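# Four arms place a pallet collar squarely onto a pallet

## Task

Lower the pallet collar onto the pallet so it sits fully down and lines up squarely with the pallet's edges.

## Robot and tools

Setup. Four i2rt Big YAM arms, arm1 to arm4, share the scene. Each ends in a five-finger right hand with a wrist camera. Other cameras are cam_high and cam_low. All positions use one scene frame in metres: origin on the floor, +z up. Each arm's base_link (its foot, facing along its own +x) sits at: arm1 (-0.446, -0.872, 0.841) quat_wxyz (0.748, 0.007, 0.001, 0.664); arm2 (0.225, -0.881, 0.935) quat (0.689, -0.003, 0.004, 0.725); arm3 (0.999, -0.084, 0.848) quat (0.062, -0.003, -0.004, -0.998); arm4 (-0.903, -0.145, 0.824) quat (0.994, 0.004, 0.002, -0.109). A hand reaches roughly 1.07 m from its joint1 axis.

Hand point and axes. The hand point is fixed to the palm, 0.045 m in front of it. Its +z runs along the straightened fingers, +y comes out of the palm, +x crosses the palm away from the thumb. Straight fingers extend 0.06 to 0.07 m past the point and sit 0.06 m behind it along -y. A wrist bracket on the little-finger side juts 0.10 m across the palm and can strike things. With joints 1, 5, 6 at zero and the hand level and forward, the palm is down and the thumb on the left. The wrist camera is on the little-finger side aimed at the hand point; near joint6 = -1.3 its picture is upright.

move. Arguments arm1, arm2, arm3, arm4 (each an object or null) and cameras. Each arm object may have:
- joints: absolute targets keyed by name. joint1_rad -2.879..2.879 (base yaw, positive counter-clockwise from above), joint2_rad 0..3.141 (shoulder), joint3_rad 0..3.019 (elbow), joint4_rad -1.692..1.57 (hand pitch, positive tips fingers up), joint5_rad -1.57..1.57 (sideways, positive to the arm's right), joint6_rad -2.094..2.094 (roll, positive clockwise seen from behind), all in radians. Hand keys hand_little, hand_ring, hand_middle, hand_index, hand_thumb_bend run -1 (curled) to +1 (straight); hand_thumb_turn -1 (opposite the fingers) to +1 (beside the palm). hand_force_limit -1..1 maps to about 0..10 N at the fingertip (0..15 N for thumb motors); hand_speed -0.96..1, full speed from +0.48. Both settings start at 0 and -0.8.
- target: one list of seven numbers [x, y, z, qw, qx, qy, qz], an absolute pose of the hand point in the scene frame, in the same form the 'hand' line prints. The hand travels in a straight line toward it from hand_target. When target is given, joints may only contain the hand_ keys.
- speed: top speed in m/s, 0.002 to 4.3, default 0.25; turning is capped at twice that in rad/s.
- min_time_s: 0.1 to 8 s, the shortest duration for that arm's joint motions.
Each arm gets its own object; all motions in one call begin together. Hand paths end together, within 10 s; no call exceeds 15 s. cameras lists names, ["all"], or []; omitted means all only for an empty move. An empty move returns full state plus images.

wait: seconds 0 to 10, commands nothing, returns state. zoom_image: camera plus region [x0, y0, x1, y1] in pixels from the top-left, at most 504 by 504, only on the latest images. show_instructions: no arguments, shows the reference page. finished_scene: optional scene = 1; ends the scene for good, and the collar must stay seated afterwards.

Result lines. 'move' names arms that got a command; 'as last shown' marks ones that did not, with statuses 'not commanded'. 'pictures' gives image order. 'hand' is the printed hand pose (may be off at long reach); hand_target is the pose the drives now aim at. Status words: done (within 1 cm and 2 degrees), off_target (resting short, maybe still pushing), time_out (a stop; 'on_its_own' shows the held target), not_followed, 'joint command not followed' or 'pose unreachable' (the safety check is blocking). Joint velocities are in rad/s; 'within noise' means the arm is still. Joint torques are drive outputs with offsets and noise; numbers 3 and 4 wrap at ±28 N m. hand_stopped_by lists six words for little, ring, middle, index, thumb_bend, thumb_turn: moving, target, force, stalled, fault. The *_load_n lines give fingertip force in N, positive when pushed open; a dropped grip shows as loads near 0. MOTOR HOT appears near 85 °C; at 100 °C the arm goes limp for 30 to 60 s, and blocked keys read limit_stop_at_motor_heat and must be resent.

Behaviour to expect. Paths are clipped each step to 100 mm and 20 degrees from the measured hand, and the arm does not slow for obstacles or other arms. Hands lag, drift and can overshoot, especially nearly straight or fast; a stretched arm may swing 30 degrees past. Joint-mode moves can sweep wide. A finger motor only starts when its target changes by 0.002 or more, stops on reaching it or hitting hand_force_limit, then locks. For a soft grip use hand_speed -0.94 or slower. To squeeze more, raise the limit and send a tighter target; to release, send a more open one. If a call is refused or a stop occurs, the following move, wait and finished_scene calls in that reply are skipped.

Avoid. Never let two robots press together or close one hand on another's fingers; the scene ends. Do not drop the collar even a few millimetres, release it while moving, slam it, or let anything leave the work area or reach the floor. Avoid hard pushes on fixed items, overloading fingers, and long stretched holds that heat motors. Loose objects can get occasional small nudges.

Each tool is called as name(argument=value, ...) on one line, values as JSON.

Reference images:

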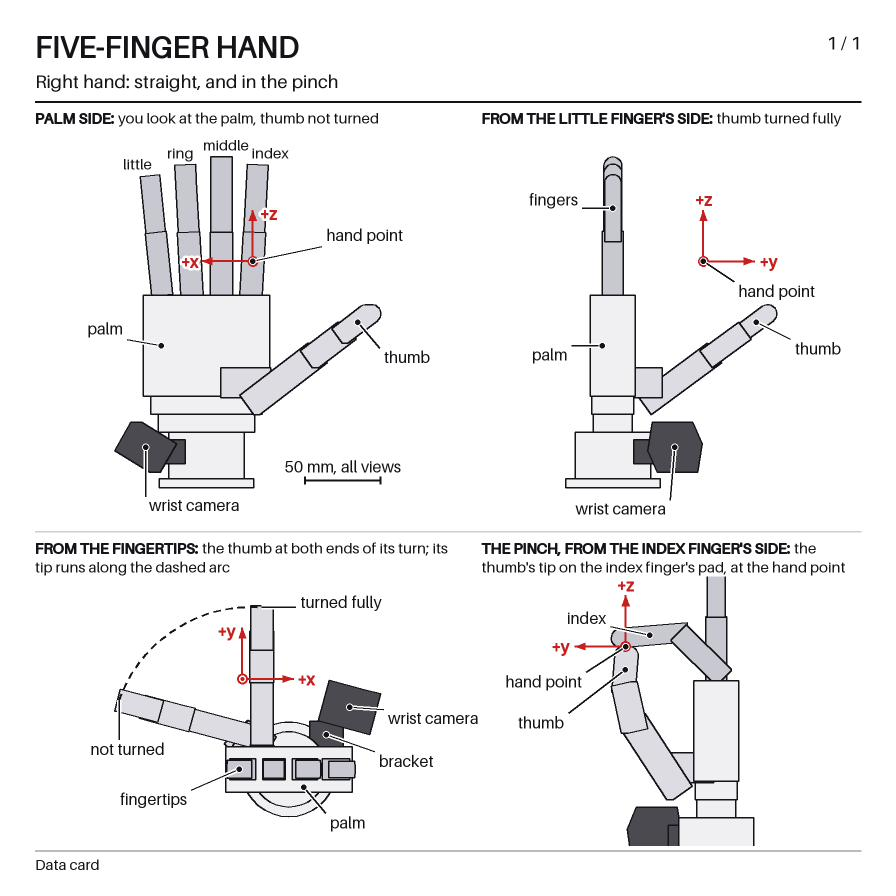

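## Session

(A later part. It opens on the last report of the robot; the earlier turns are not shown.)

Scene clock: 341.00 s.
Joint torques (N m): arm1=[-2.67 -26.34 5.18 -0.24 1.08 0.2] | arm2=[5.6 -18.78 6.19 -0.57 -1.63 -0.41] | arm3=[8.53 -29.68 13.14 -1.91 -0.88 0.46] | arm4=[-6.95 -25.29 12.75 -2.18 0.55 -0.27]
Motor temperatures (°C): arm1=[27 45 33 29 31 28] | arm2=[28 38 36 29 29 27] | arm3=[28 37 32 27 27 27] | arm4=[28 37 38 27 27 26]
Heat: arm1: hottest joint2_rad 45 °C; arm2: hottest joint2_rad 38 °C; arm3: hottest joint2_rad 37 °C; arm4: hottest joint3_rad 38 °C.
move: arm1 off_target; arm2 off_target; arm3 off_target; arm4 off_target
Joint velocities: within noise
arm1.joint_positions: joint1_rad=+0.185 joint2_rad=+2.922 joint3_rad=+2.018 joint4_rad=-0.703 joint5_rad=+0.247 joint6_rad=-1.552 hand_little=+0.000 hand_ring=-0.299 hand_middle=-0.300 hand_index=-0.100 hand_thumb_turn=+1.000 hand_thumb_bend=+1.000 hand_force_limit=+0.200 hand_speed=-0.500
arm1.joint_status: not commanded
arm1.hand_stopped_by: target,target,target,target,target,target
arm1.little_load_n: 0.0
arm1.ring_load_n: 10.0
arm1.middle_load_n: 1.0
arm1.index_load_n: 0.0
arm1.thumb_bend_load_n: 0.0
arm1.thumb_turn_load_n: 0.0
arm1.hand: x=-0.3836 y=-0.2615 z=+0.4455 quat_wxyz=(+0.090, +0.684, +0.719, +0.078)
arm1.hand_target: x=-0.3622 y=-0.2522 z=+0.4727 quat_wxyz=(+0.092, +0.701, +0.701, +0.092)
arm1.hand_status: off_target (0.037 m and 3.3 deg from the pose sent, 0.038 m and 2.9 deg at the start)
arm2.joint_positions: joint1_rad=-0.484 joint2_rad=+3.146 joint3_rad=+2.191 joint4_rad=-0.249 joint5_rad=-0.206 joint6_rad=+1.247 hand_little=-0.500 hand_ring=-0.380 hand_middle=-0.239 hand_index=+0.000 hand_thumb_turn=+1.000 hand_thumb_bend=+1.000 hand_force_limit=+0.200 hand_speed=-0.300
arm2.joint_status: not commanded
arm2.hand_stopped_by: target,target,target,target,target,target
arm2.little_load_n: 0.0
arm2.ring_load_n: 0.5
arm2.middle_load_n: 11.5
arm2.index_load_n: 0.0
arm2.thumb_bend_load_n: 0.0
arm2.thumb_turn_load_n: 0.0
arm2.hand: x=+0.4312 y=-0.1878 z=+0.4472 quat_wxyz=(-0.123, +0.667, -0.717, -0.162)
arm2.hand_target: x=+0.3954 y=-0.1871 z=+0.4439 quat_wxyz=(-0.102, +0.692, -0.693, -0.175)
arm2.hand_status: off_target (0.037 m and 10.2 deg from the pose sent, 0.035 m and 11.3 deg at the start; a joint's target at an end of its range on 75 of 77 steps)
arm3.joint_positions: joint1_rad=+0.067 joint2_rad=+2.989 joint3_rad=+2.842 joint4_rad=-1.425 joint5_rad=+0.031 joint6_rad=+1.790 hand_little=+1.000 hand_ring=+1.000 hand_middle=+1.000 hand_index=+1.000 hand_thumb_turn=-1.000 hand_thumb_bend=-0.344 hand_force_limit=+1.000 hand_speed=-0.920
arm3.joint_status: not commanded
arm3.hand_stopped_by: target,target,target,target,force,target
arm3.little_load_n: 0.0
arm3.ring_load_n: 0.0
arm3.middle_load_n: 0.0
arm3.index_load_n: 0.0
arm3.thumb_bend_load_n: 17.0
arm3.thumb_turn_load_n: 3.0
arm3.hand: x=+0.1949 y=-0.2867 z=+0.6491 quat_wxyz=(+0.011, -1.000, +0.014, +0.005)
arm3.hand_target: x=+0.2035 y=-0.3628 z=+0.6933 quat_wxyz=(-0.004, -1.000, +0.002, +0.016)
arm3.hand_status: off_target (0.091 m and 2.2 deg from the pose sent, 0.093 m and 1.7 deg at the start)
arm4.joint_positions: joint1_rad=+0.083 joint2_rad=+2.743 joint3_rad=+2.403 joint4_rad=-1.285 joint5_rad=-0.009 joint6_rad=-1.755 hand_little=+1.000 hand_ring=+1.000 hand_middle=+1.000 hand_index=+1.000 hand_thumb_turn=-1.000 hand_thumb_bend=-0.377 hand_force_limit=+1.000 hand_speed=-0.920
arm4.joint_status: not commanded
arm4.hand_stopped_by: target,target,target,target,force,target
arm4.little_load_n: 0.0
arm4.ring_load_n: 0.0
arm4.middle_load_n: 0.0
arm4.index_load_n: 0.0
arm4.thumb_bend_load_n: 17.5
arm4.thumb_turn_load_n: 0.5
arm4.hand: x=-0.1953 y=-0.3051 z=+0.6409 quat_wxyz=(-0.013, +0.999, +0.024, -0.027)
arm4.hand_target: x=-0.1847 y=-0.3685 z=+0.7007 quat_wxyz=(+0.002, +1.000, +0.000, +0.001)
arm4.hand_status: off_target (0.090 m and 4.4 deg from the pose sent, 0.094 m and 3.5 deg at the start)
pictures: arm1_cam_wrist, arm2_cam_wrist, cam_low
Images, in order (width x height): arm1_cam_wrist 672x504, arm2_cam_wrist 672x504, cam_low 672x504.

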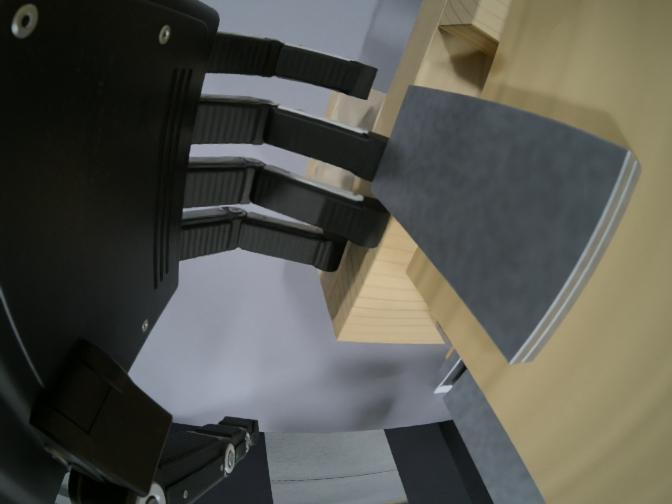

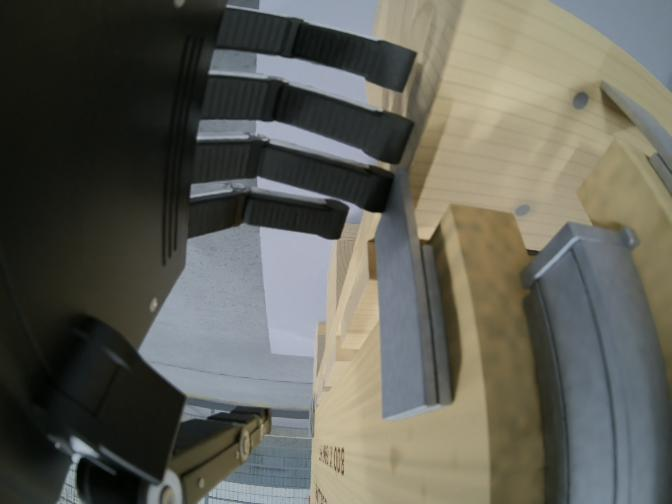

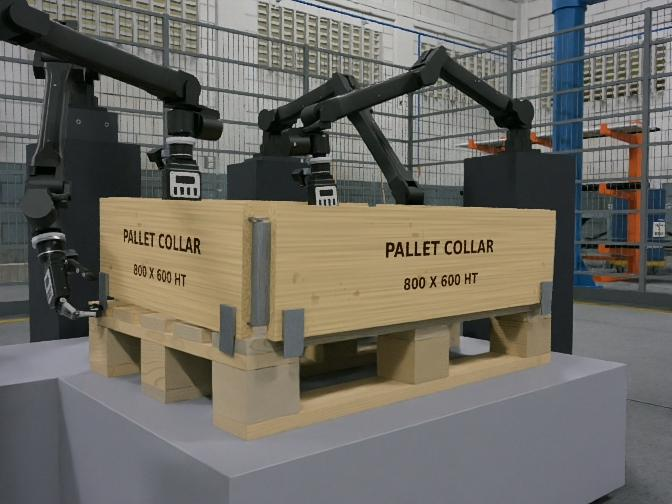

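move(arm3={"target":[0.20,-0.385,0.692,0,1,0,0],"speed":0.03}, arm4={"target":[-0.18,-0.390,0.698,0,1,0,0],"speed":0.03}, cameras=["arm1_cam_wrist","cam_low","arm2_cam_wrist"])

Scene clock: 342.40 s.
Joint torques (N m): arm1=[-2.84 -26.64 5.14 -0.36 1.1 0.21] | arm2=[5.54 -18.67 6.22 -0.51 -1.63 -0.41] | arm3=[9.58 -28.98 13.2 -1.35 -1.03 0.53] | arm4=[-8.64 -24.59 12.89 -1.74 0.77 -0.42]
Motor temperatures (°C): arm1=[27 45 33 29 31 28] | arm2=[28 38 36 29 29 27] | arm3=[29 37 32 27 27 27] | arm4=[28 37 38 27 27 26]
Heat: arm1: hottest joint2_rad 45 °C; arm2: hottest joint2_rad 38 °C; arm3: hottest joint2_rad 37 °C; arm4: hottest joint3_rad 38 °C.
move: arm3 off_target; arm4 off_target
Joint velocities: within noise
arm1, arm2: as last shown
arm1.joint_positions: joint1_rad=+0.185 joint2_rad=+2.922 joint3_rad=+2.018 joint4_rad=-0.703 joint5_rad=+0.247 joint6_rad=-1.553 hand_little=+0.000 hand_ring=-0.299 hand_middle=-0.300 hand_index=-0.100 hand_thumb_turn=+1.000 hand_thumb_bend=+1.000 hand_force_limit=+0.200 hand_speed=-0.500
arm1.ring_load_n: 11.0
arm1.middle_load_n: 0.5
arm1.hand: x=-0.3836 y=-0.2614 z=+0.4455 quat_wxyz=(+0.090, +0.684, +0.720, +0.078)
arm2.ring_load_n: 0.0
arm3.joint_positions: joint1_rad=+0.069 joint2_rad=+2.993 joint3_rad=+2.849 joint4_rad=-1.428 joint5_rad=+0.036 joint6_rad=+1.793 hand_little=+1.000 hand_ring=+1.000 hand_middle=+1.000 hand_index=+1.000 hand_thumb_turn=-1.000 hand_thumb_bend=-0.344 hand_force_limit=+1.000 hand_speed=-0.920
arm3.joint_status: not commanded
arm3.hand_stopped_by: target,target,target,target,force,target
arm3.little_load_n: 0.0
arm3.ring_load_n: 0.0
arm3.middle_load_n: 0.0
arm3.index_load_n: 0.0
arm3.thumb_bend_load_n: 18.0
arm3.thumb_turn_load_n: 2.5
arm3.hand: x=+0.1948 y=-0.2872 z=+0.6489 quat_wxyz=(+0.014, -1.000, +0.015, +0.006)
arm3.hand_target: x=+0.2054 y=-0.3752 z=+0.6881 quat_wxyz=(-0.006, -1.000, +0.002, +0.019)
arm3.hand_status: off_target (0.107 m and 2.4 deg from the pose sent, 0.108 m and 2.2 deg at the start; pose on its path clipped on 23 of 38 steps)
arm4.joint_positions: joint1_rad=+0.081 joint2_rad=+2.748 joint3_rad=+2.413 joint4_rad=-1.294 joint5_rad=-0.014 joint6_rad=-1.761 hand_little=+1.000 hand_ring=+1.000 hand_middle=+1.000 hand_index=+1.000 hand_thumb_turn=-1.000 hand_thumb_bend=-0.377 hand_force_limit=+1.000 hand_speed=-0.920
arm4.joint_status: not commanded
arm4.hand_stopped_by: target,target,target,target,force,target
arm4.little_load_n: -0.5
arm4.ring_load_n: 0.0
arm4.middle_load_n: 0.0
arm4.index_load_n: 0.0
arm4.thumb_bend_load_n: 18.5
arm4.thumb_turn_load_n: 0.0
arm4.hand: x=-0.1953 y=-0.3056 z=+0.6404 quat_wxyz=(-0.016, +0.999, +0.026, -0.029)
arm4.hand_target: x=-0.1871 y=-0.3848 z=+0.6956 quat_wxyz=(+0.003, +1.000, +0.000, +0.001)
arm4.hand_status: off_target (0.103 m and 4.8 deg from the pose sent, 0.103 m and 4.4 deg at the start; pose on its path clipped on 19 of 38 steps)
pictures: arm1_cam_wrist, arm2_cam_wrist, cam_low
Images, in order (width x height): arm1_cam_wrist 672x504, arm2_cam_wrist 672x504, cam_low 672x504.

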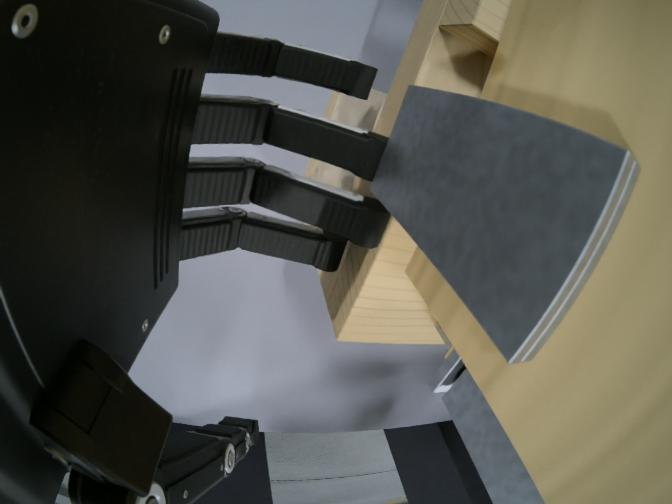

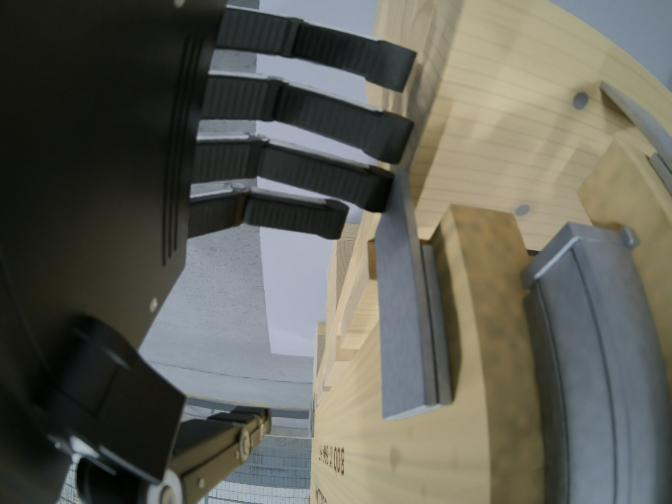

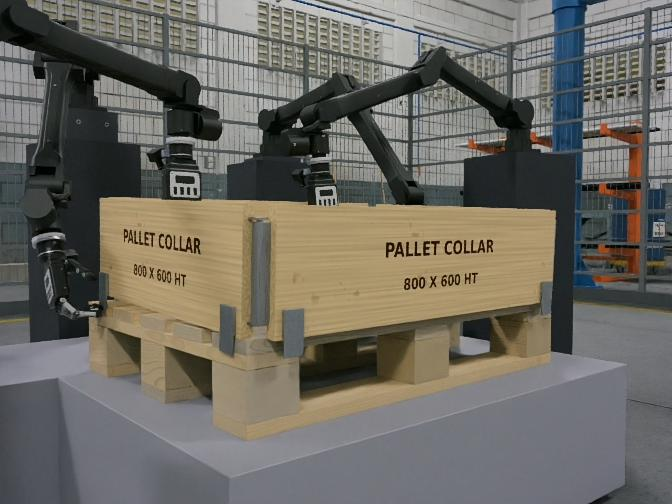

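move(arm1={"target":[-0.362,-0.272,0.474,0.0923,0.7010,0.7010,0.0923],"speed":0.02}, arm2={"target":[0.395,-0.200,0.440,-0.064,0.704,-0.678,-0.2015],"speed":0.02}, cameras=["arm1_cam_wrist","cam_low","arm2_cam_wrist"])

Scene clock: 345.77 s.
Joint torques (N m): arm1=[-2.37 -23.77 5.09 0.21 0.89 0.01] | arm2=[5.3 -18.49 4.86 -0.64 -1.44 -0.36] | arm3=[10.29 -28.69 13.41 -1.52 -1.02 0.58] | arm4=[-8.59 -24.7 12.85 -1.69 0.81 -0.41]
Motor temperatures (°C): arm1=[27 45 33 29 31 28] | arm2=[28 38 35 29 29 27] | arm3=[29 37 33 27 27 27] | arm4=[28 38 38 27 27 26]
Heat: arm1: hottest joint2_rad 45 °C; arm2: hottest joint2_rad 38 °C; arm3: hottest joint2_rad 37 °C; arm4: hottest joint2_rad 38 °C.
move: arm1 off_target; arm2 off_target
Joint velocities: within noise
arm1.joint_positions: joint1_rad=+0.181 joint2_rad=+2.859 joint3_rad=+1.912 joint4_rad=-0.659 joint5_rad=+0.253 joint6_rad=-1.532 hand_little=+0.000 hand_ring=-0.300 hand_middle=-0.300 hand_index=-0.100 hand_thumb_turn=+1.000 hand_thumb_bend=+1.000 hand_force_limit=+0.200 hand_speed=-0.500
arm1.joint_status: not commanded
arm1.hand_stopped_by: target,target,target,target,target,target
arm1.little_load_n: 0.0
arm1.ring_load_n: 0.0
arm1.middle_load_n: 0.0
arm1.index_load_n: 4.0
arm1.thumb_bend_load_n: 0.0
arm1.thumb_turn_load_n: 0.0
arm1.hand: x=-0.3798 y=-0.2772 z=+0.4606 quat_wxyz=(+0.091, +0.693, +0.711, +0.081)
arm1.hand_target: x=-0.3621 y=-0.2723 z=+0.4736 quat_wxyz=(+0.093, +0.701, +0.701, +0.092)
arm1.hand_status: off_target (0.023 m and 2.0 deg from the pose sent, 0.037 m and 3.4 deg at the start)
arm2.joint_positions: joint1_rad=-0.500 joint2_rad=+3.146 joint3_rad=+2.191 joint4_rad=-0.257 joint5_rad=-0.250 joint6_rad=+1.213 hand_little=-0.500 hand_ring=-0.380 hand_middle=-0.239 hand_index=+0.000 hand_thumb_turn=+1.000 hand_thumb_bend=+1.000 hand_force_limit=+0.200 hand_speed=-0.300
arm2.joint_status: not commanded
arm2.hand_stopped_by: target,target,target,target,target,target
arm2.little_load_n: 0.0
arm2.ring_load_n: 0.0
arm2.middle_load_n: 7.0
arm2.index_load_n: 0.0
arm2.thumb_bend_load_n: 0.0
arm2.thumb_turn_load_n: 0.0
arm2.hand: x=+0.4327 y=-0.1928 z=+0.4502 quat_wxyz=(-0.115, +0.675, -0.707, -0.177)
arm2.hand_target: x=+0.3957 y=-0.2015 z=+0.4414 quat_wxyz=(-0.086, +0.697, -0.687, -0.185)
arm2.hand_status: off_target (0.040 m and 8.0 deg from the pose sent, 0.039 m and 10.2 deg at the start; a joint's target at an end of its range on 87 of 89 steps)
arm3, arm4: as last shown
arm3.joint_positions: joint1_rad=+0.069 joint2_rad=+2.993 joint3_rad=+2.850 joint4_rad=-1.429 joint5_rad=+0.036 joint6_rad=+1.793 hand_little=+1.000 hand_ring=+1.000 hand_middle=+1.000 hand_index=+1.000 hand_thumb_turn=-1.000 hand_thumb_bend=-0.344 hand_force_limit=+1.000 hand_speed=-0.920
arm3.hand: x=+0.1948 y=-0.2873 z=+0.6490 quat_wxyz=(+0.014, -1.000, +0.015, +0.006)
arm3.hand_target: x=+0.2054 y=-0.3752 z=+0.6882 quat_wxyz=(-0.006, -1.000, +0.002, +0.019)
arm4.joint_positions: joint1_rad=+0.080 joint2_rad=+2.749 joint3_rad=+2.414 joint4_rad=-1.295 joint5_rad=-0.015 joint6_rad=-1.762 hand_little=+1.000 hand_ring=+1.000 hand_middle=+1.000 hand_index=+1.000 hand_thumb_turn=-1.000 hand_thumb_bend=-0.377 hand_force_limit=+1.000 hand_speed=-0.920
arm4.little_load_n: 0.0
arm4.hand: x=-0.1956 y=-0.3059 z=+0.6400 quat_wxyz=(-0.016, +0.999, +0.026, -0.029)
arm4.hand_target: x=-0.1872 y=-0.3849 z=+0.6955 quat_wxyz=(+0.003, +1.000, +0.000, +0.001)
pictures: arm1_cam_wrist, arm2_cam_wrist, cam_low
Images, in order (width x height): arm1_cam_wrist 672x504, arm2_cam_wrist 672x504, cam_low 672x504.

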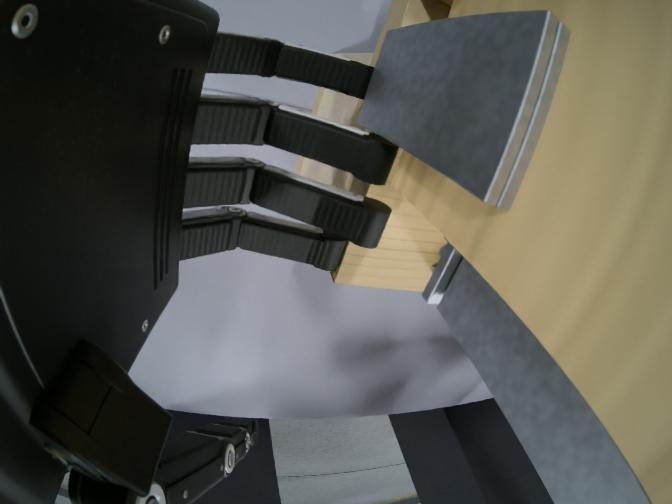

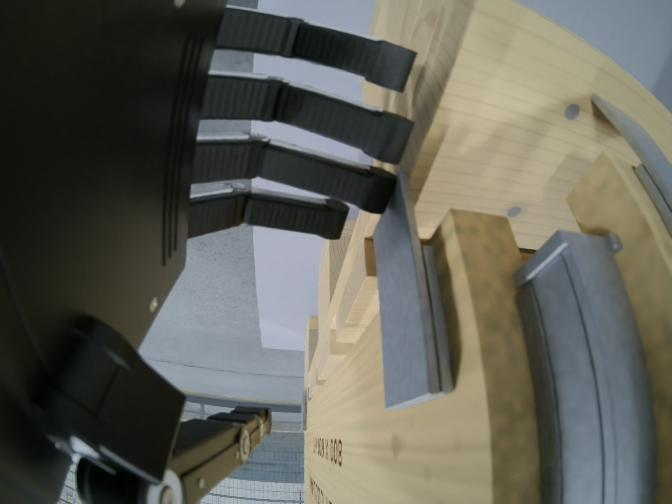

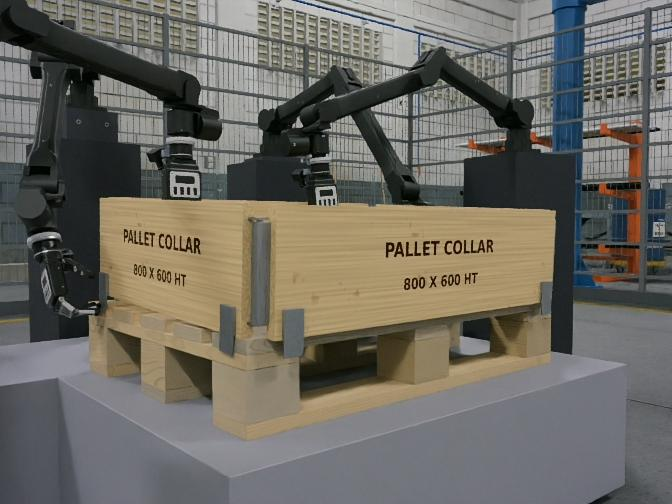

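move(arm1={"target":[-0.392,-0.262,0.422,0.0923,0.7010,0.7010,0.0923],"speed":0.08}, arm2={"target":[0.395,-0.185,0.440,-0.064,0.704,-0.678,-0.2015],"speed":0.03})

move(arm1={"target":[-0.392,-0.242,0.425,0.0923,0.7010,0.7010,0.0923],"speed":0.06})

move(arm1={"target":[-0.366,-0.244,0.428,0.0923,0.7010,0.7010,0.0923],"speed":0.06})

move(arm1={"target":[-0.362,-0.244,0.468,0.0923,0.7010,0.7010,0.0923],"speed":0.03}, cameras=["arm1_cam_wrist","arm2_cam_wrist"])

Scene clock: 348.23 s.
Joint torques (N m): arm1=[-0.26 -20.6 9.14 0.53 0.22 -0.07] | arm2=[6.77 -18.49 5.98 -0.25 -0.62 -0.12] | arm3=[9.64 -29.92 13.14 -1.48 -1.06 0.53] | arm4=[-8.59 -24.76 12.83 -1.69 0.81 -0.42]
Motor temperatures (°C): arm1=[27 45 33 29 31 28] | arm2=[28 39 35 29 29 27] | arm3=[29 37 33 27 27 27] | arm4=[28 38 39 27 27 26]
Heat: arm1: hottest joint2_rad 45 °C; arm2: hottest joint2_rad 39 °C; arm3: hottest joint2_rad 37 °C; arm4: hottest joint3_rad 39 °C.
move: arm1 off_target; arm2 off_target
Joint velocities: within noise
arm1.joint_positions: joint1_rad=+0.197 joint2_rad=+2.960 joint3_rad=+2.051 joint4_rad=-0.703 joint5_rad=+0.271 joint6_rad=-1.477 hand_little=+0.000 hand_ring=-0.300 hand_middle=-0.300 hand_index=-0.100 hand_thumb_turn=+1.000 hand_thumb_bend=+1.000 hand_force_limit=+0.200 hand_speed=-0.500
arm1.joint_status: not commanded
arm1.hand_stopped_by: target,target,target,target,target,target
arm1.little_load_n: 0.0
arm1.ring_load_n: 0.5
arm1.middle_load_n: 0.0
arm1.index_load_n: 0.0
arm1.thumb_bend_load_n: -0.5
arm1.thumb_turn_load_n: 0.0
arm1.hand: x=-0.3887 y=-0.2678 z=+0.4318 quat_wxyz=(+0.097, +0.705, +0.697, +0.089)
arm1.hand_target: x=-0.3920 y=-0.2626 z=+0.4223 quat_wxyz=(+0.092, +0.701, +0.701, +0.092)
arm1.hand_status: off_target (0.012 m and 0.9 deg from the pose sent, 0.043 m and 2.0 deg at the start)
arm2.joint_positions: joint1_rad=-0.498 joint2_rad=+3.146 joint3_rad=+2.192 joint4_rad=-0.257 joint5_rad=-0.233 joint6_rad=+1.213 hand_little=-0.500 hand_ring=-0.380 hand_middle=-0.240 hand_index=+0.000 hand_thumb_turn=+1.000 hand_thumb_bend=+1.000 hand_force_limit=+0.200 hand_speed=-0.300
arm2.joint_status: not commanded
arm2.hand_stopped_by: target,target,target,target,target,target
arm2.little_load_n: 0.0
arm2.ring_load_n: 0.0
arm2.middle_load_n: 1.0
arm2.index_load_n: 0.0
arm2.thumb_bend_load_n: 0.0
arm2.thumb_turn_load_n: -0.5
arm2.hand: x=+0.4343 y=-0.1926 z=+0.4487 quat_wxyz=(-0.118, +0.675, -0.708, -0.169)
arm2.hand_target: x=+0.3949 y=-0.1884 z=+0.4431 quat_wxyz=(-0.101, +0.693, -0.692, -0.174)
arm2.hand_status: off_target (0.041 m and 8.7 deg from the pose sent, 0.040 m and 8.0 deg at the start; a joint's target at an end of its range on 55 of 55 steps)
arm3, arm4: as last shown
arm3.middle_load_n: -0.5
arm3.thumb_turn_load_n: 3.0
arm3.hand_target: x=+0.2054 y=-0.3752 z=+0.6883 quat_wxyz=(-0.006, -1.000, +0.002, +0.019)
arm4.thumb_turn_load_n: 0.5
pictures: none

Scene clock: 349.37 s.
Joint torques (N m): arm1=[-0.56 -20.54 10 -0.18 0.27 -0.07] | arm2=[6.71 -18.49 5.97 -0.28 -0.61 -0.11] | arm3=[9.23 -29.45 13.3 -1.65 -1.02 0.53] | arm4=[-8.59 -24.7 12.85 -1.66 0.81 -0.41]
Motor temperatures (°C): arm1=[27 44 33 29 30 28] | arm2=[28 39 35 29 29 27] | arm3=[29 38 34 27 28 27] | arm4=[28 38 39 27 28 26]
Heat: arm1: hottest joint2_rad 44 °C; arm2: hottest joint2_rad 39 °C; arm3: hottest joint2_rad 38 °C; arm4: hottest joint3_rad 39 °C.
move: arm1 off_target
Joint velocities: within noise
arm1.joint_positions: joint1_rad=+0.197 joint2_rad=+2.992 joint3_rad=+2.157 joint4_rad=-0.757 joint5_rad=+0.270 joint6_rad=-1.481 hand_little=+0.000 hand_ring=-0.300 hand_middle=-0.300 hand_index=-0.100 hand_thumb_turn=+1.000 hand_thumb_bend=+1.000 hand_force_limit=+0.200 hand_speed=-0.500
arm1.joint_status: not commanded
arm1.hand_stopped_by: target,target,target,target,target,target
arm1.little_load_n: 0.0
arm1.ring_load_n: 0.0
arm1.middle_load_n: 0.0
arm1.index_load_n: 0.5
arm1.thumb_bend_load_n: 0.0
arm1.thumb_turn_load_n: 0.0
arm1.hand: x=-0.3908 y=-0.2407 z=+0.4374 quat_wxyz=(+0.088, +0.705, +0.697, +0.095)
arm1.hand_target: x=-0.3920 y=-0.2424 z=+0.4254 quat_wxyz=(+0.092, +0.701, +0.701, +0.093)
arm1.hand_status: off_target (0.012 m and 0.8 deg from the pose sent, 0.027 m and 0.9 deg at the start)
arm2, arm3, arm4: as last shown
arm2.ring_load_n: 0.5
arm2.thumb_turn_load_n: 0.0
arm3.middle_load_n: 0.0
arm3.thumb_turn_load_n: 2.5
arm4.thumb_turn_load_n: 0.0
pictures: none

Scene clock: 350.33 s.
Joint torques (N m): arm1=[-1.96 -22.48 6.97 0.84 0.51 -0.18] | arm2=[6.83 -18.37 5.93 -0.28 -0.62 -0.14] | arm3=[9.58 -28.57 13.29 -1.63 -1.06 0.53] | arm4=[-8.53 -24.7 12.85 -1.66 0.81 -0.41]
Motor temperatures (°C): arm1=[27 44 33 29 30 28] | arm2=[28 39 36 29 29 27] | arm3=[29 38 34 27 28 27] | arm4=[28 38 39 27 28 26]
Heat: arm1: hottest joint2_rad 44 °C; arm2: hottest joint2_rad 39 °C; arm3: hottest joint2_rad 38 °C; arm4: hottest joint3_rad 39 °C.
move: arm1 off_target
Joint velocities: within noise
arm1.joint_positions: joint1_rad=+0.188 joint2_rad=+2.992 joint3_rad=+2.157 joint4_rad=-0.756 joint5_rad=+0.264 joint6_rad=-1.510 hand_little=+0.000 hand_ring=-0.300 hand_middle=-0.300 hand_index=-0.100 hand_thumb_turn=+1.000 hand_thumb_bend=+1.000 hand_force_limit=+0.200 hand_speed=-0.500
arm1.joint_status: not commanded
arm1.hand_stopped_by: target,target,target,target,target,target
arm1.little_load_n: 0.0
arm1.ring_load_n: 0.0
arm1.middle_load_n: 0.0
arm1.index_load_n: 0.0
arm1.thumb_bend_load_n: 0.0
arm1.thumb_turn_load_n: 0.0
arm1.hand: x=-0.3853 y=-0.2395 z=+0.4368 quat_wxyz=(+0.088, +0.698, +0.704, +0.091)
arm1.hand_target: x=-0.3665 y=-0.2445 z=+0.4284 quat_wxyz=(+0.092, +0.701, +0.701, +0.092)
arm1.hand_status: off_target (0.022 m and 0.7 deg from the pose sent, 0.027 m and 0.8 deg at the start)
arm2, arm3, arm4: as last shown
arm2.ring_load_n: 0.0
arm2.thumb_bend_load_n: -0.5
arm4.thumb_turn_load_n: 0.5
pictures: none

Scene clock: 352.17 s.
Joint torques (N m): arm1=[-2.96 -26.81 5.07 -0.44 1.12 0.23] | arm2=[6.89 -18.73 5.94 -0.31 -0.62 -0.11] | arm3=[9.99 -29.22 13.27 -1.5 -1.05 0.57] | arm4=[-8.59 -24.76 12.85 -1.68 0.81 -0.41]
Motor temperatures (°C): arm1=[27 44 33 29 30 28] | arm2=[28 39 36 29 29 27] | arm3=[29 38 34 27 28 27] | arm4=[28 38 40 27 28 26]
Heat: arm1: hottest joint2_rad 44 °C; arm2: hottest joint2_rad 39 °C; arm3: hottest joint2_rad 38 °C; arm4: hottest joint3_rad 40 °C.
move: arm1 off_target
Joint velocities: within noise
arm1.joint_positions: joint1_rad=+0.184 joint2_rad=+2.951 joint3_rad=+2.081 joint4_rad=-0.719 joint5_rad=+0.247 joint6_rad=-1.558 hand_little=+0.000 hand_ring=-0.300 hand_middle=-0.299 hand_index=-0.100 hand_thumb_turn=+1.000 hand_thumb_bend=+1.000 hand_force_limit=+0.200 hand_speed=-0.500
arm1.joint_status: not commanded
arm1.hand_stopped_by: target,target,target,target,target,target
arm1.little_load_n: 0.0
arm1.ring_load_n: 4.0
arm1.middle_load_n: 7.5
arm1.index_load_n: 0.0
arm1.thumb_bend_load_n: 0.0
arm1.thumb_turn_load_n: 0.0
arm1.hand: x=-0.3837 y=-0.2465 z=+0.4421 quat_wxyz=(+0.084, +0.683, +0.721, +0.083)
arm1.hand_target: x=-0.3622 y=-0.2438 z=+0.4667 quat_wxyz=(+0.092, +0.701, +0.701, +0.092)
arm1.hand_status: off_target (0.034 m and 3.3 deg from the pose sent, 0.039 m and 0.7 deg at the start)
arm2, arm3, arm4: as last shown
arm2.joint_positions: joint1_rad=-0.498 joint2_rad=+3.146 joint3_rad=+2.192 joint4_rad=-0.257 joint5_rad=-0.232 joint6_rad=+1.213 hand_little=-0.500 hand_ring=-0.380 hand_middle=-0.240 hand_index=+0.000 hand_thumb_turn=+1.000 hand_thumb_bend=+1.000 hand_force_limit=+0.200 hand_speed=-0.300
arm2.thumb_bend_load_n: 0.0
arm2.hand_target: x=+0.3950 y=-0.1884 z=+0.4430 quat_wxyz=(-0.101, +0.693, -0.692, -0.174)
arm4.index_load_n: 0.5
Images, in order (width x height): arm1_cam_wrist 672x504, arm2_cam_wrist 672x504.

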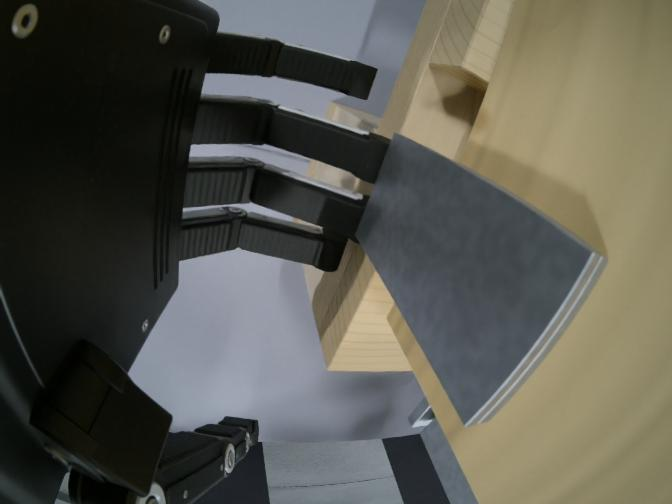

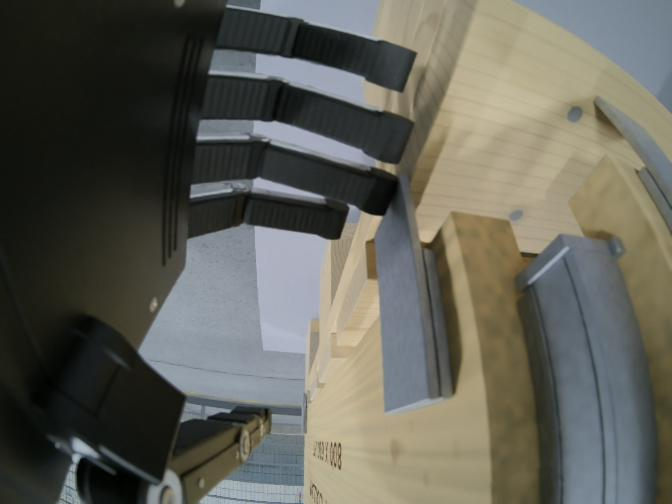

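move(arm2={"target":[0.428,-0.178,0.412,-0.064,0.704,-0.678,-0.2015],"speed":0.05})

move(arm2={"target":[0.408,-0.178,0.416,-0.064,0.704,-0.678,-0.2015],"speed":0.05})

move(arm2={"target":[0.398,-0.180,0.440,-0.064,0.704,-0.678,-0.2015],"speed":0.03}, cameras=["arm2_cam_wrist"])

Scene clock: 354.10 s.
Joint torques (N m): arm1=[-2.67 -26.46 5 -0.55 1.13 0.27] | arm2=[3.66 -18.37 4.85 1.14 0.17 0.01] | arm3=[9.64 -28.69 13.18 -1.46 -1.07 0.59] | arm4=[-8.59 -24.76 12.85 -1.69 0.81 -0.41]
Motor temperatures (°C): arm1=[27 44 33 29 31 28] | arm2=[28 39 36 29 29 27] | arm3=[29 38 35 27 28 28] | arm4=[28 38 40 27 28 26]
Heat: arm1: hottest joint2_rad 44 °C; arm2: hottest joint2_rad 39 °C; arm3: hottest joint2_rad 38 °C; arm4: hottest joint3_rad 40 °C.
move: arm2 off_target
Joint velocities: within noise
arm1, arm3, arm4: as last shown
arm1.index_load_n: 0.5
arm2.joint_positions: joint1_rad=-0.431 joint2_rad=+3.146 joint3_rad=+2.151 joint4_rad=-0.141 joint5_rad=+0.012 joint6_rad=+1.263 hand_little=-0.500 hand_ring=-0.380 hand_middle=-0.240 hand_index=+0.000 hand_thumb_turn=+1.000 hand_thumb_bend=+1.000 hand_force_limit=+0.200 hand_speed=-0.300
arm2.joint_status: not commanded
arm2.hand_stopped_by: target,target,target,target,target,target
arm2.little_load_n: 0.0
arm2.ring_load_n: 0.5
arm2.middle_load_n: 0.0
arm2.index_load_n: 0.0
arm2.thumb_bend_load_n: -0.5
arm2.thumb_turn_load_n: 0.0
arm2.hand: x=+0.4361 y=-0.1829 z=+0.4292 quat_wxyz=(-0.193, +0.665, -0.717, -0.084)
arm2.hand_target: x=+0.4264 y=-0.1840 z=+0.4222 quat_wxyz=(-0.194, +0.663, -0.717, -0.086)
arm2.hand_status: off_target (0.020 m and 21.0 deg from the pose sent, 0.040 m and 8.7 deg at the start; pose on its path clipped on 16 of 51 steps; a joint's target at an end of its range on 51 of 51 steps)
arm4.index_load_n: 0.0
pictures: none

Scene clock: 358.27 s.
Joint torques (N m): arm1=[-2.43 -25.64 5.04 -0.7 1.11 0.24] | arm2=[4.66 -18.26 5.09 0.24 -0.77 0.07] | arm3=[9.41 -29.27 13.18 -1.59 -1.07 0.58] | arm4=[-8.59 -24.7 12.86 -1.66 0.81 -0.41]
Motor temperatures (°C): arm1=[27 43 32 29 31 28] | arm2=[28 39 35 29 29 27] | arm3=[29 38 35 27 28 28] | arm4=[28 38 40 27 28 26]
Heat: arm1: hottest joint2_rad 43 °C; arm2: hottest joint2_rad 39 °C; arm3: hottest joint2_rad 38 °C; arm4: hottest joint3_rad 40 °C.
move: arm2 off_target
Joint velocities: within noise
arm1, arm3, arm4: as last shown
arm1.index_load_n: 0.0
arm2.joint_positions: joint1_rad=-0.432 joint2_rad=+3.146 joint3_rad=+2.151 joint4_rad=-0.141 joint5_rad=-0.019 joint6_rad=+1.263 hand_little=-0.500 hand_ring=-0.380 hand_middle=-0.240 hand_index=+0.000 hand_thumb_turn=+1.000 hand_thumb_bend=+1.000 hand_force_limit=+0.200 hand_speed=-0.300
arm2.joint_status: not commanded
arm2.hand_stopped_by: target,target,target,target,target,target
arm2.little_load_n: 0.0
arm2.ring_load_n: 0.5
arm2.middle_load_n: 2.5
arm2.index_load_n: 0.0
arm2.thumb_bend_load_n: 0.0
arm2.thumb_turn_load_n: 0.0
arm2.hand: x=+0.4307 y=-0.1816 z=+0.4311 quat_wxyz=(-0.187, +0.667, -0.715, -0.098)
arm2.hand_target: x=+0.4070 y=-0.1831 z=+0.4240 quat_wxyz=(-0.171, +0.672, -0.713, -0.107)
arm2.hand_status: off_target (0.027 m and 19.4 deg from the pose sent, 0.031 m and 21.0 deg at the start; a joint's target at an end of its range on 122 of 123 steps)
pictures: none

Scene clock: 363.80 s.
Joint torques (N m): arm1=[-2.55 -25.93 4.93 -0.5 1.16 0.27] | arm2=[5.42 -18.55 6.49 -0.38 -1.44 -0.31] | arm3=[9.29 -28.57 13.2 -1.52 -1.06 0.53] | arm4=[-8.59 -24.76 12.85 -1.68 0.81 -0.42]
Motor temperatures (°C): arm1=[27 43 32 29 31 28] | arm2=[28 39 35 29 29 27] | arm3=[29 39 36 27 28 28] | arm4=[28 38 41 27 28 26]
Heat: arm1: hottest joint2_rad 43 °C; arm2: hottest joint2_rad 39 °C; arm3: hottest joint2_rad 39 °C; arm4: hottest joint3_rad 41 °C.
move: arm2 off_target
Joint velocities: within noise
arm1: as last shown
arm1.index_load_n: 0.5
arm1.thumb_bend_load_n: -0.5
arm2.joint_positions: joint1_rad=-0.475 joint2_rad=+3.146 joint3_rad=+2.186 joint4_rad=-0.235 joint5_rad=-0.178 joint6_rad=+1.251 hand_little=-0.500 hand_ring=-0.380 hand_middle=-0.239 hand_index=+0.000 hand_thumb_turn=+1.000 hand_thumb_bend=+1.000 hand_force_limit=+0.200 hand_speed=-0.300
arm2.joint_status: not commanded
arm2.hand_stopped_by: target,target,target,target,target,target
arm2.little_load_n: 0.0
arm2.ring_load_n: 0.0
arm2.middle_load_n: 8.5
arm2.index_load_n: 0.0
arm2.thumb_bend_load_n: 0.0
arm2.thumb_turn_load_n: 0.0
arm2.hand: x=+0.4302 y=-0.1867 z=+0.4442 quat_wxyz=(-0.131, +0.668, -0.717, -0.152)
arm2.hand_target: x=+0.3979 y=-0.1823 z=+0.4425 quat_wxyz=(-0.115, +0.689, -0.697, -0.166)
arm2.hand_status: off_target (0.033 m and 11.4 deg from the pose sent, 0.034 m and 19.4 deg at the start; a joint's target at an end of its range on 161 of 166 steps)
arm3.joint_positions: joint1_rad=+0.069 joint2_rad=+2.993 joint3_rad=+2.850 joint4_rad=-1.429 joint5_rad=+0.036 joint6_rad=+1.793 hand_little=+1.000 hand_ring=+1.000 hand_middle=+1.000 hand_index=+1.000 hand_thumb_turn=-1.000 hand_thumb_bend=-0.344 hand_force_limit=+1.000 hand_speed=-0.920
arm3.joint_status: not commanded
arm3.hand_stopped_by: target,target,target,target,force,target
arm3.little_load_n: 0.0
arm3.ring_load_n: 0.0
arm3.middle_load_n: 0.0
arm3.index_load_n: 0.0
arm3.thumb_bend_load_n: 18.0
arm3.thumb_turn_load_n: 2.5
arm3.hand: x=+0.1948 y=-0.2873 z=+0.6490 quat_wxyz=(+0.014, -1.000, +0.015, +0.006)
arm3.hand_target: x=+0.2054 y=-0.3752 z=+0.6883 quat_wxyz=(-0.006, -1.000, +0.002, +0.019)
arm3.hand_status: not commanded
arm4.joint_positions: joint1_rad=+0.080 joint2_rad=+2.749 joint3_rad=+2.414 joint4_rad=-1.295 joint5_rad=-0.015 joint6_rad=-1.762 hand_little=+1.000 hand_ring=+1.000 hand_middle=+1.000 hand_index=+1.000 hand_thumb_turn=-1.000 hand_thumb_bend=-0.377 hand_force_limit=+1.000 hand_speed=-0.920
arm4.joint_status: not commanded
arm4.hand_stopped_by: target,target,target,target,force,target
arm4.little_load_n: 0.0
arm4.ring_load_n: 0.0
arm4.middle_load_n: 0.0
arm4.index_load_n: 0.0
arm4.thumb_bend_load_n: 18.5
arm4.thumb_turn_load_n: 0.5
arm4.hand: x=-0.1956 y=-0.3059 z=+0.6400 quat_wxyz=(-0.016, +0.999, +0.026, -0.029)
arm4.hand_target: x=-0.1872 y=-0.3849 z=+0.6955 quat_wxyz=(+0.003, +1.000, +0.000, +0.001)
arm4.hand_status: not commanded
Images, in order (width x height): arm2_cam_wrist 672x504.

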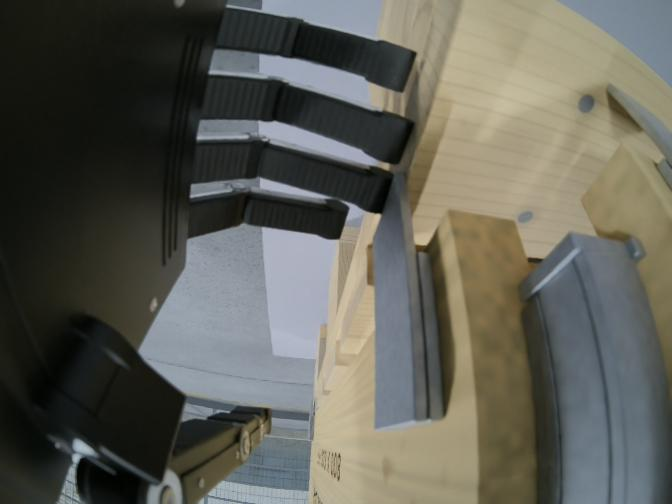

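move(arm3={"joints":{"joint1_rad":0.26},"min_time_s":2}, arm4={"joints":{"joint1_rad":-0.14},"min_time_s":2}, cameras=["cam_low","arm1_cam_wrist"])

Scene clock: 368.47 s.
Joint torques (N m): arm1=[-2.55 -26.64 4.92 -0.58 1.14 0.27] | arm2=[5.66 -18.61 6.56 -0.39 -1.44 -0.31] | arm3=[15.38 -28.86 13.08 -1.42 -1.83 0.49] | arm4=[-18.49 -24.7 12.64 -1.47 2 -0.34]
Motor temperatures (°C): arm1=[27 43 32 29 31 28] | arm2=[28 39 35 29 29 27] | arm3=[29 39 36 27 29 28] | arm4=[28 38 41 27 29 26]
Heat: arm1: hottest joint2_rad 43 °C; arm2: hottest joint2_rad 39 °C; arm3: hottest joint2_rad 39 °C; arm4: hottest joint3_rad 41 °C.
move: arm3 time_out; arm4 time_out
Joint velocities: within noise
arm1, arm2: as last shown
arm1.joint_positions: joint1_rad=+0.184 joint2_rad=+2.951 joint3_rad=+2.081 joint4_rad=-0.719 joint5_rad=+0.247 joint6_rad=-1.559 hand_little=+0.000 hand_ring=-0.300 hand_middle=-0.299 hand_index=-0.100 hand_thumb_turn=+1.000 hand_thumb_bend=+1.000 hand_force_limit=+0.200 hand_speed=-0.500
arm1.middle_load_n: 7.0
arm1.index_load_n: 0.0
arm1.thumb_bend_load_n: 0.0
arm1.thumb_turn_load_n: 0.5
arm1.hand: x=-0.3838 y=-0.2465 z=+0.4421 quat_wxyz=(+0.084, +0.683, +0.721, +0.083)
arm1.hand_target: x=-0.3623 y=-0.2438 z=+0.4667 quat_wxyz=(+0.092, +0.701, +0.701, +0.092)
arm2.joint_positions: joint1_rad=-0.475 joint2_rad=+3.146 joint3_rad=+2.186 joint4_rad=-0.235 joint5_rad=-0.178 joint6_rad=+1.250 hand_little=-0.500 hand_ring=-0.380 hand_middle=-0.239 hand_index=+0.000 hand_thumb_turn=+1.000 hand_thumb_bend=+1.000 hand_force_limit=+0.200 hand_speed=-0.300
arm2.thumb_bend_load_n: -0.5
arm2.hand_target: x=+0.3979 y=-0.1823 z=+0.4425 quat_wxyz=(-0.115, +0.689, -0.696, -0.166)
arm3.joint_positions: joint1_rad=+0.080 joint2_rad=+2.993 joint3_rad=+2.851 joint4_rad=-1.431 joint5_rad=+0.062 joint6_rad=+1.798 hand_little=+1.000 hand_ring=+1.000 hand_middle=+1.000 hand_index=+1.000 hand_thumb_turn=-1.000 hand_thumb_bend=-0.343 hand_force_limit=+1.000 hand_speed=-0.920
arm3.joint_status: joint1_rad time_out (moved +0.011 of +0.191)
arm3.hand_stopped_by: target,target,target,target,force,target
arm3.little_load_n: 0.0
arm3.ring_load_n: 0.0
arm3.middle_load_n: 0.0
arm3.index_load_n: 0.0
arm3.thumb_bend_load_n: 21.0
arm3.thumb_turn_load_n: 3.5
arm3.on_its_own: joint1_rad reads +0.080 and still pushes toward +0.260 since a time_out; joint5_rad reads +0.062 and still pushes toward +0.006 since a time_out; joint6_rad reads +1.798 and still pushes toward +1.870 since a time_out
arm3.hand: x=+0.1959 y=-0.2912 z=+0.6482 quat_wxyz=(+0.026, -1.000, +0.012, +0.008)
arm3.hand_target: x=+0.2341 y=-0.4441 z=+0.6887 quat_wxyz=(-0.006, -0.999, -0.043, +0.019)
arm3.hand_status: not commanded
arm4.joint_positions: joint1_rad=+0.067 joint2_rad=+2.749 joint3_rad=+2.417 joint4_rad=-1.299 joint5_rad=-0.050 joint6_rad=-1.768 hand_little=+1.000 hand_ring=+1.000 hand_middle=+1.000 hand_index=+1.000 hand_thumb_turn=-1.000 hand_thumb_bend=-0.376 hand_force_limit=+1.000 hand_speed=-0.920
arm4.joint_status: joint1_rad time_out (moved -0.013 of -0.220)
arm4.hand_stopped_by: target,target,target,target,force,target
arm4.little_load_n: 0.0
arm4.ring_load_n: 0.0
arm4.middle_load_n: 0.0
arm4.index_load_n: 0.0
arm4.thumb_bend_load_n: 23.0
arm4.thumb_turn_load_n: 0.5
arm4.on_its_own: joint1_rad reads +0.067 and still pushes toward -0.140 since a time_out; joint5_rad reads -0.050 and still pushes toward +0.012 since a time_out; joint6_rad reads -1.768 and still pushes toward -1.804 since a time_out
arm4.hand: x=-0.1965 y=-0.3088 z=+0.6391 quat_wxyz=(-0.034, +0.999, +0.022, -0.027)
arm4.hand_target: x=-0.2230 y=-0.4729 z=+0.6950 quat_wxyz=(+0.003, +0.998, -0.063, +0.001)
arm4.hand_status: not commanded
pictures: arm1_cam_wrist, cam_low
Images, in order (width x height): arm1_cam_wrist 672x504, cam_low 672x504.

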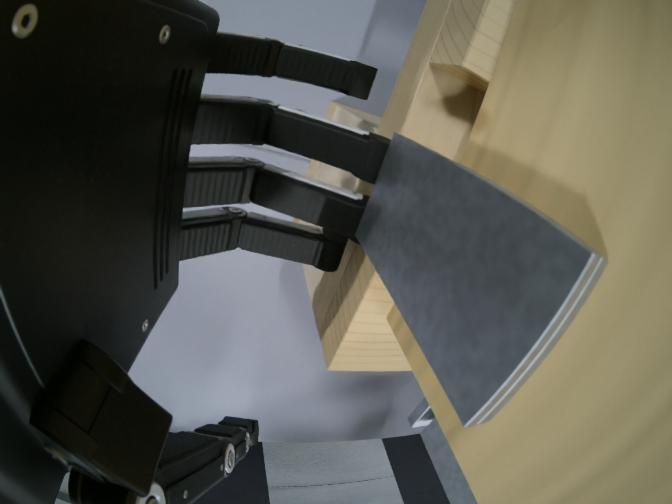

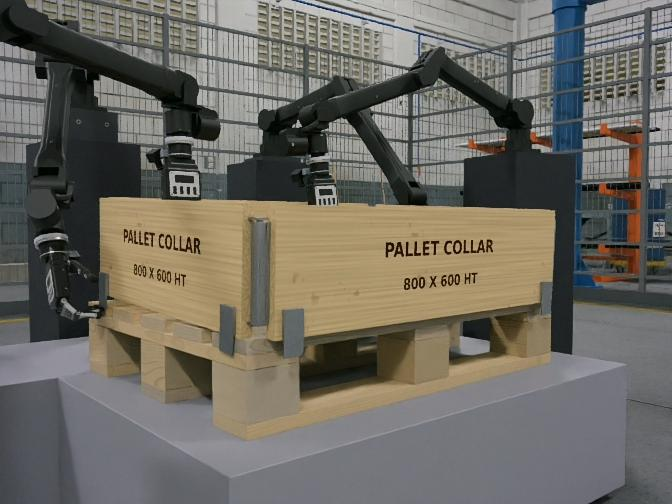

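zoom_image(camera="cam_low", region=[200, 290, 330, 400])

zoom_image(camera="cam_low", region=[470, 260, 580, 390])

Scaled by 3.877 from the camera's image (finer frame: 960x720).

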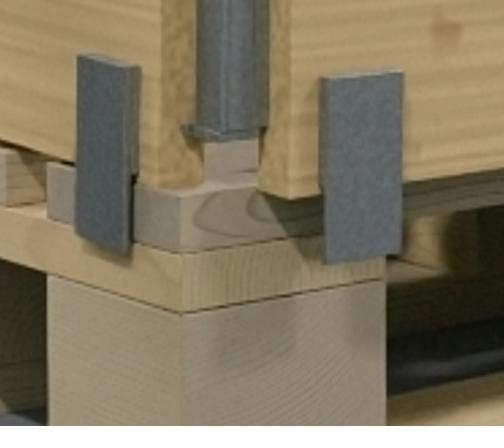

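Scaled by 3.877 from the camera's image (finer frame: 960x720).

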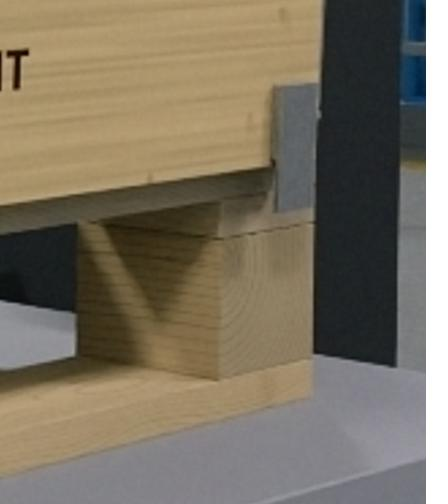

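move(arm3={"joints":{"joint1_rad":0.17},"min_time_s":1}, arm4={"joints":{"joint1_rad":-0.04},"min_time_s":1}, arm2={"target":[0.428,-0.190,0.414,-0.064,0.704,-0.678,-0.2015],"speed":0.05,"joints":{"hand_ring":0.2,"hand_little":0.3}}, cameras=["arm2_cam_wrist"])

zoom_image(camera="arm2_cam_wrist", region=[300, 80, 540, 320])

Scene clock: 371.83 s.
Joint torques (N m): arm1=[-2.02 -26.7 4.98 -0.54 1.15 0.31] | arm2=[3.49 -18.67 4.72 1.14 0.15 -0.05] | arm3=[9.11 -28.92 13.18 -1.43 -1.77 0.54] | arm4=[-10.17 -24.76 12.66 -1.47 1.54 -0.34]
Motor temperatures (°C): arm1=[27 42 32 29 31 28] | arm2=[28 39 35 29 29 27] | arm3=[29 39 37 27 30 28] | arm4=[29 38 41 27 30 26]
Heat: arm1: hottest joint2_rad 42 °C; arm2: hottest joint2_rad 39 °C; arm3: hottest joint2_rad 39 °C; arm4: hottest joint3_rad 41 °C.
move: arm2 off_target; arm3 time_out; arm4 time_out
Joint velocities: within noise
arm1: as last shown
arm1.ring_load_n: 3.5
arm1.thumb_turn_load_n: 0.0
arm2.joint_positions: joint1_rad=-0.451 joint2_rad=+3.146 joint3_rad=+2.144 joint4_rad=-0.157 joint5_rad=-0.043 joint6_rad=+1.249 hand_little=+0.300 hand_ring=+0.200 hand_middle=-0.240 hand_index=+0.000 hand_thumb_turn=+1.000 hand_thumb_bend=+1.000 hand_force_limit=+0.200 hand_speed=-0.300
arm2.joint_status: all done
arm2.hand_stopped_by: target,target,target,target,target,target
arm2.little_load_n: 0.0
arm2.ring_load_n: 0.0
arm2.middle_load_n: 0.0
arm2.index_load_n: 0.0
arm2.thumb_bend_load_n: 0.0
arm2.thumb_turn_load_n: 0.0
arm2.hand: x=+0.4361 y=-0.1922 z=+0.4284 quat_wxyz=(-0.174, +0.668, -0.716, -0.101)
arm2.hand_target: x=+0.4266 y=-0.1941 z=+0.4209 quat_wxyz=(-0.175, +0.670, -0.714, -0.102)
arm2.hand_status: off_target (0.017 m and 18.1 deg from the pose sent, 0.030 m and 11.4 deg at the start; a joint's target at an end of its range on 79 of 79 steps)
arm3.joint_positions: joint1_rad=+0.077 joint2_rad=+2.993 joint3_rad=+2.851 joint4_rad=-1.431 joint5_rad=+0.058 joint6_rad=+1.798 hand_little=+1.000 hand_ring=+1.000 hand_middle=+1.000 hand_index=+1.000 hand_thumb_turn=-1.000 hand_thumb_bend=-0.343 hand_force_limit=+1.000 hand_speed=-0.920
arm3.joint_status: joint1_rad time_out (moved -0.003 of +0.090)
arm3.hand_stopped_by: target,target,target,target,force,target
arm3.little_load_n: 0.0
arm3.ring_load_n: 0.0
arm3.middle_load_n: 0.0
arm3.index_load_n: 0.0
arm3.thumb_bend_load_n: 21.0
arm3.thumb_turn_load_n: 3.0
arm3.on_its_own: joint1_rad reads +0.077 and still pushes toward +0.170 since a time_out; joint5_rad reads +0.058 and still pushes toward +0.006 since a time_out; joint6_rad reads +1.798 and still pushes toward +1.870 since a time_out
arm3.hand: x=+0.1954 y=-0.2894 z=+0.6483 quat_wxyz=(+0.025, -1.000, +0.013, +0.008)
arm3.hand_target: x=+0.2049 y=-0.3739 z=+0.6883 quat_wxyz=(-0.006, -1.000, +0.002, +0.019)
arm3.hand_status: not commanded
arm4.joint_positions: joint1_rad=+0.073 joint2_rad=+2.749 joint3_rad=+2.417 joint4_rad=-1.299 joint5_rad=-0.036 joint6_rad=-1.768 hand_little=+1.000 hand_ring=+1.000 hand_middle=+1.000 hand_index=+1.000 hand_thumb_turn=-1.000 hand_thumb_bend=-0.376 hand_force_limit=+1.000 hand_speed=-0.920
arm4.joint_status: joint1_rad time_out (moved +0.006 of -0.107)
arm4.hand_stopped_by: target,target,target,target,force,target
arm4.little_load_n: 0.0
arm4.ring_load_n: 0.0
arm4.middle_load_n: 0.0
arm4.index_load_n: 0.0
arm4.thumb_bend_load_n: 21.0
arm4.thumb_turn_load_n: 0.5
arm4.on_its_own: joint1_rad reads +0.073 and still pushes toward -0.040 since a time_out; joint5_rad reads -0.036 and still pushes toward +0.012 since a time_out; joint6_rad reads -1.768 and still pushes toward -1.804 since a time_out
arm4.hand: x=-0.1959 y=-0.3071 z=+0.6399 quat_wxyz=(-0.027, +0.999, +0.025, -0.028)
arm4.hand_target: x=-0.1936 y=-0.4032 z=+0.6954 quat_wxyz=(+0.003, +1.000, -0.013, +0.001)
arm4.hand_status: not commanded
Images, in order (width x height): arm2_cam_wrist 672x504.

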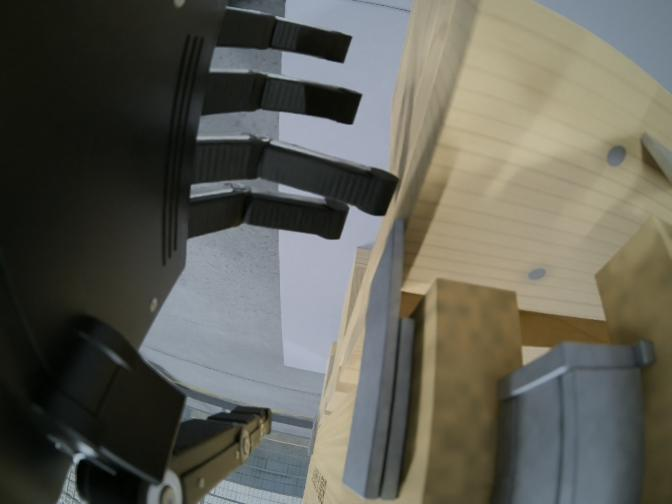

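Scaled by 2.100 from the camera's image (finer frame: 960x720).

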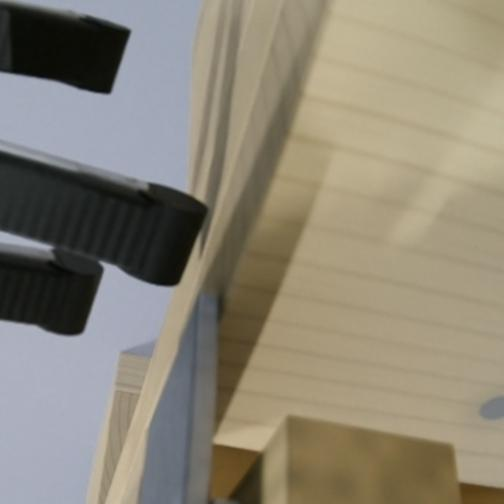

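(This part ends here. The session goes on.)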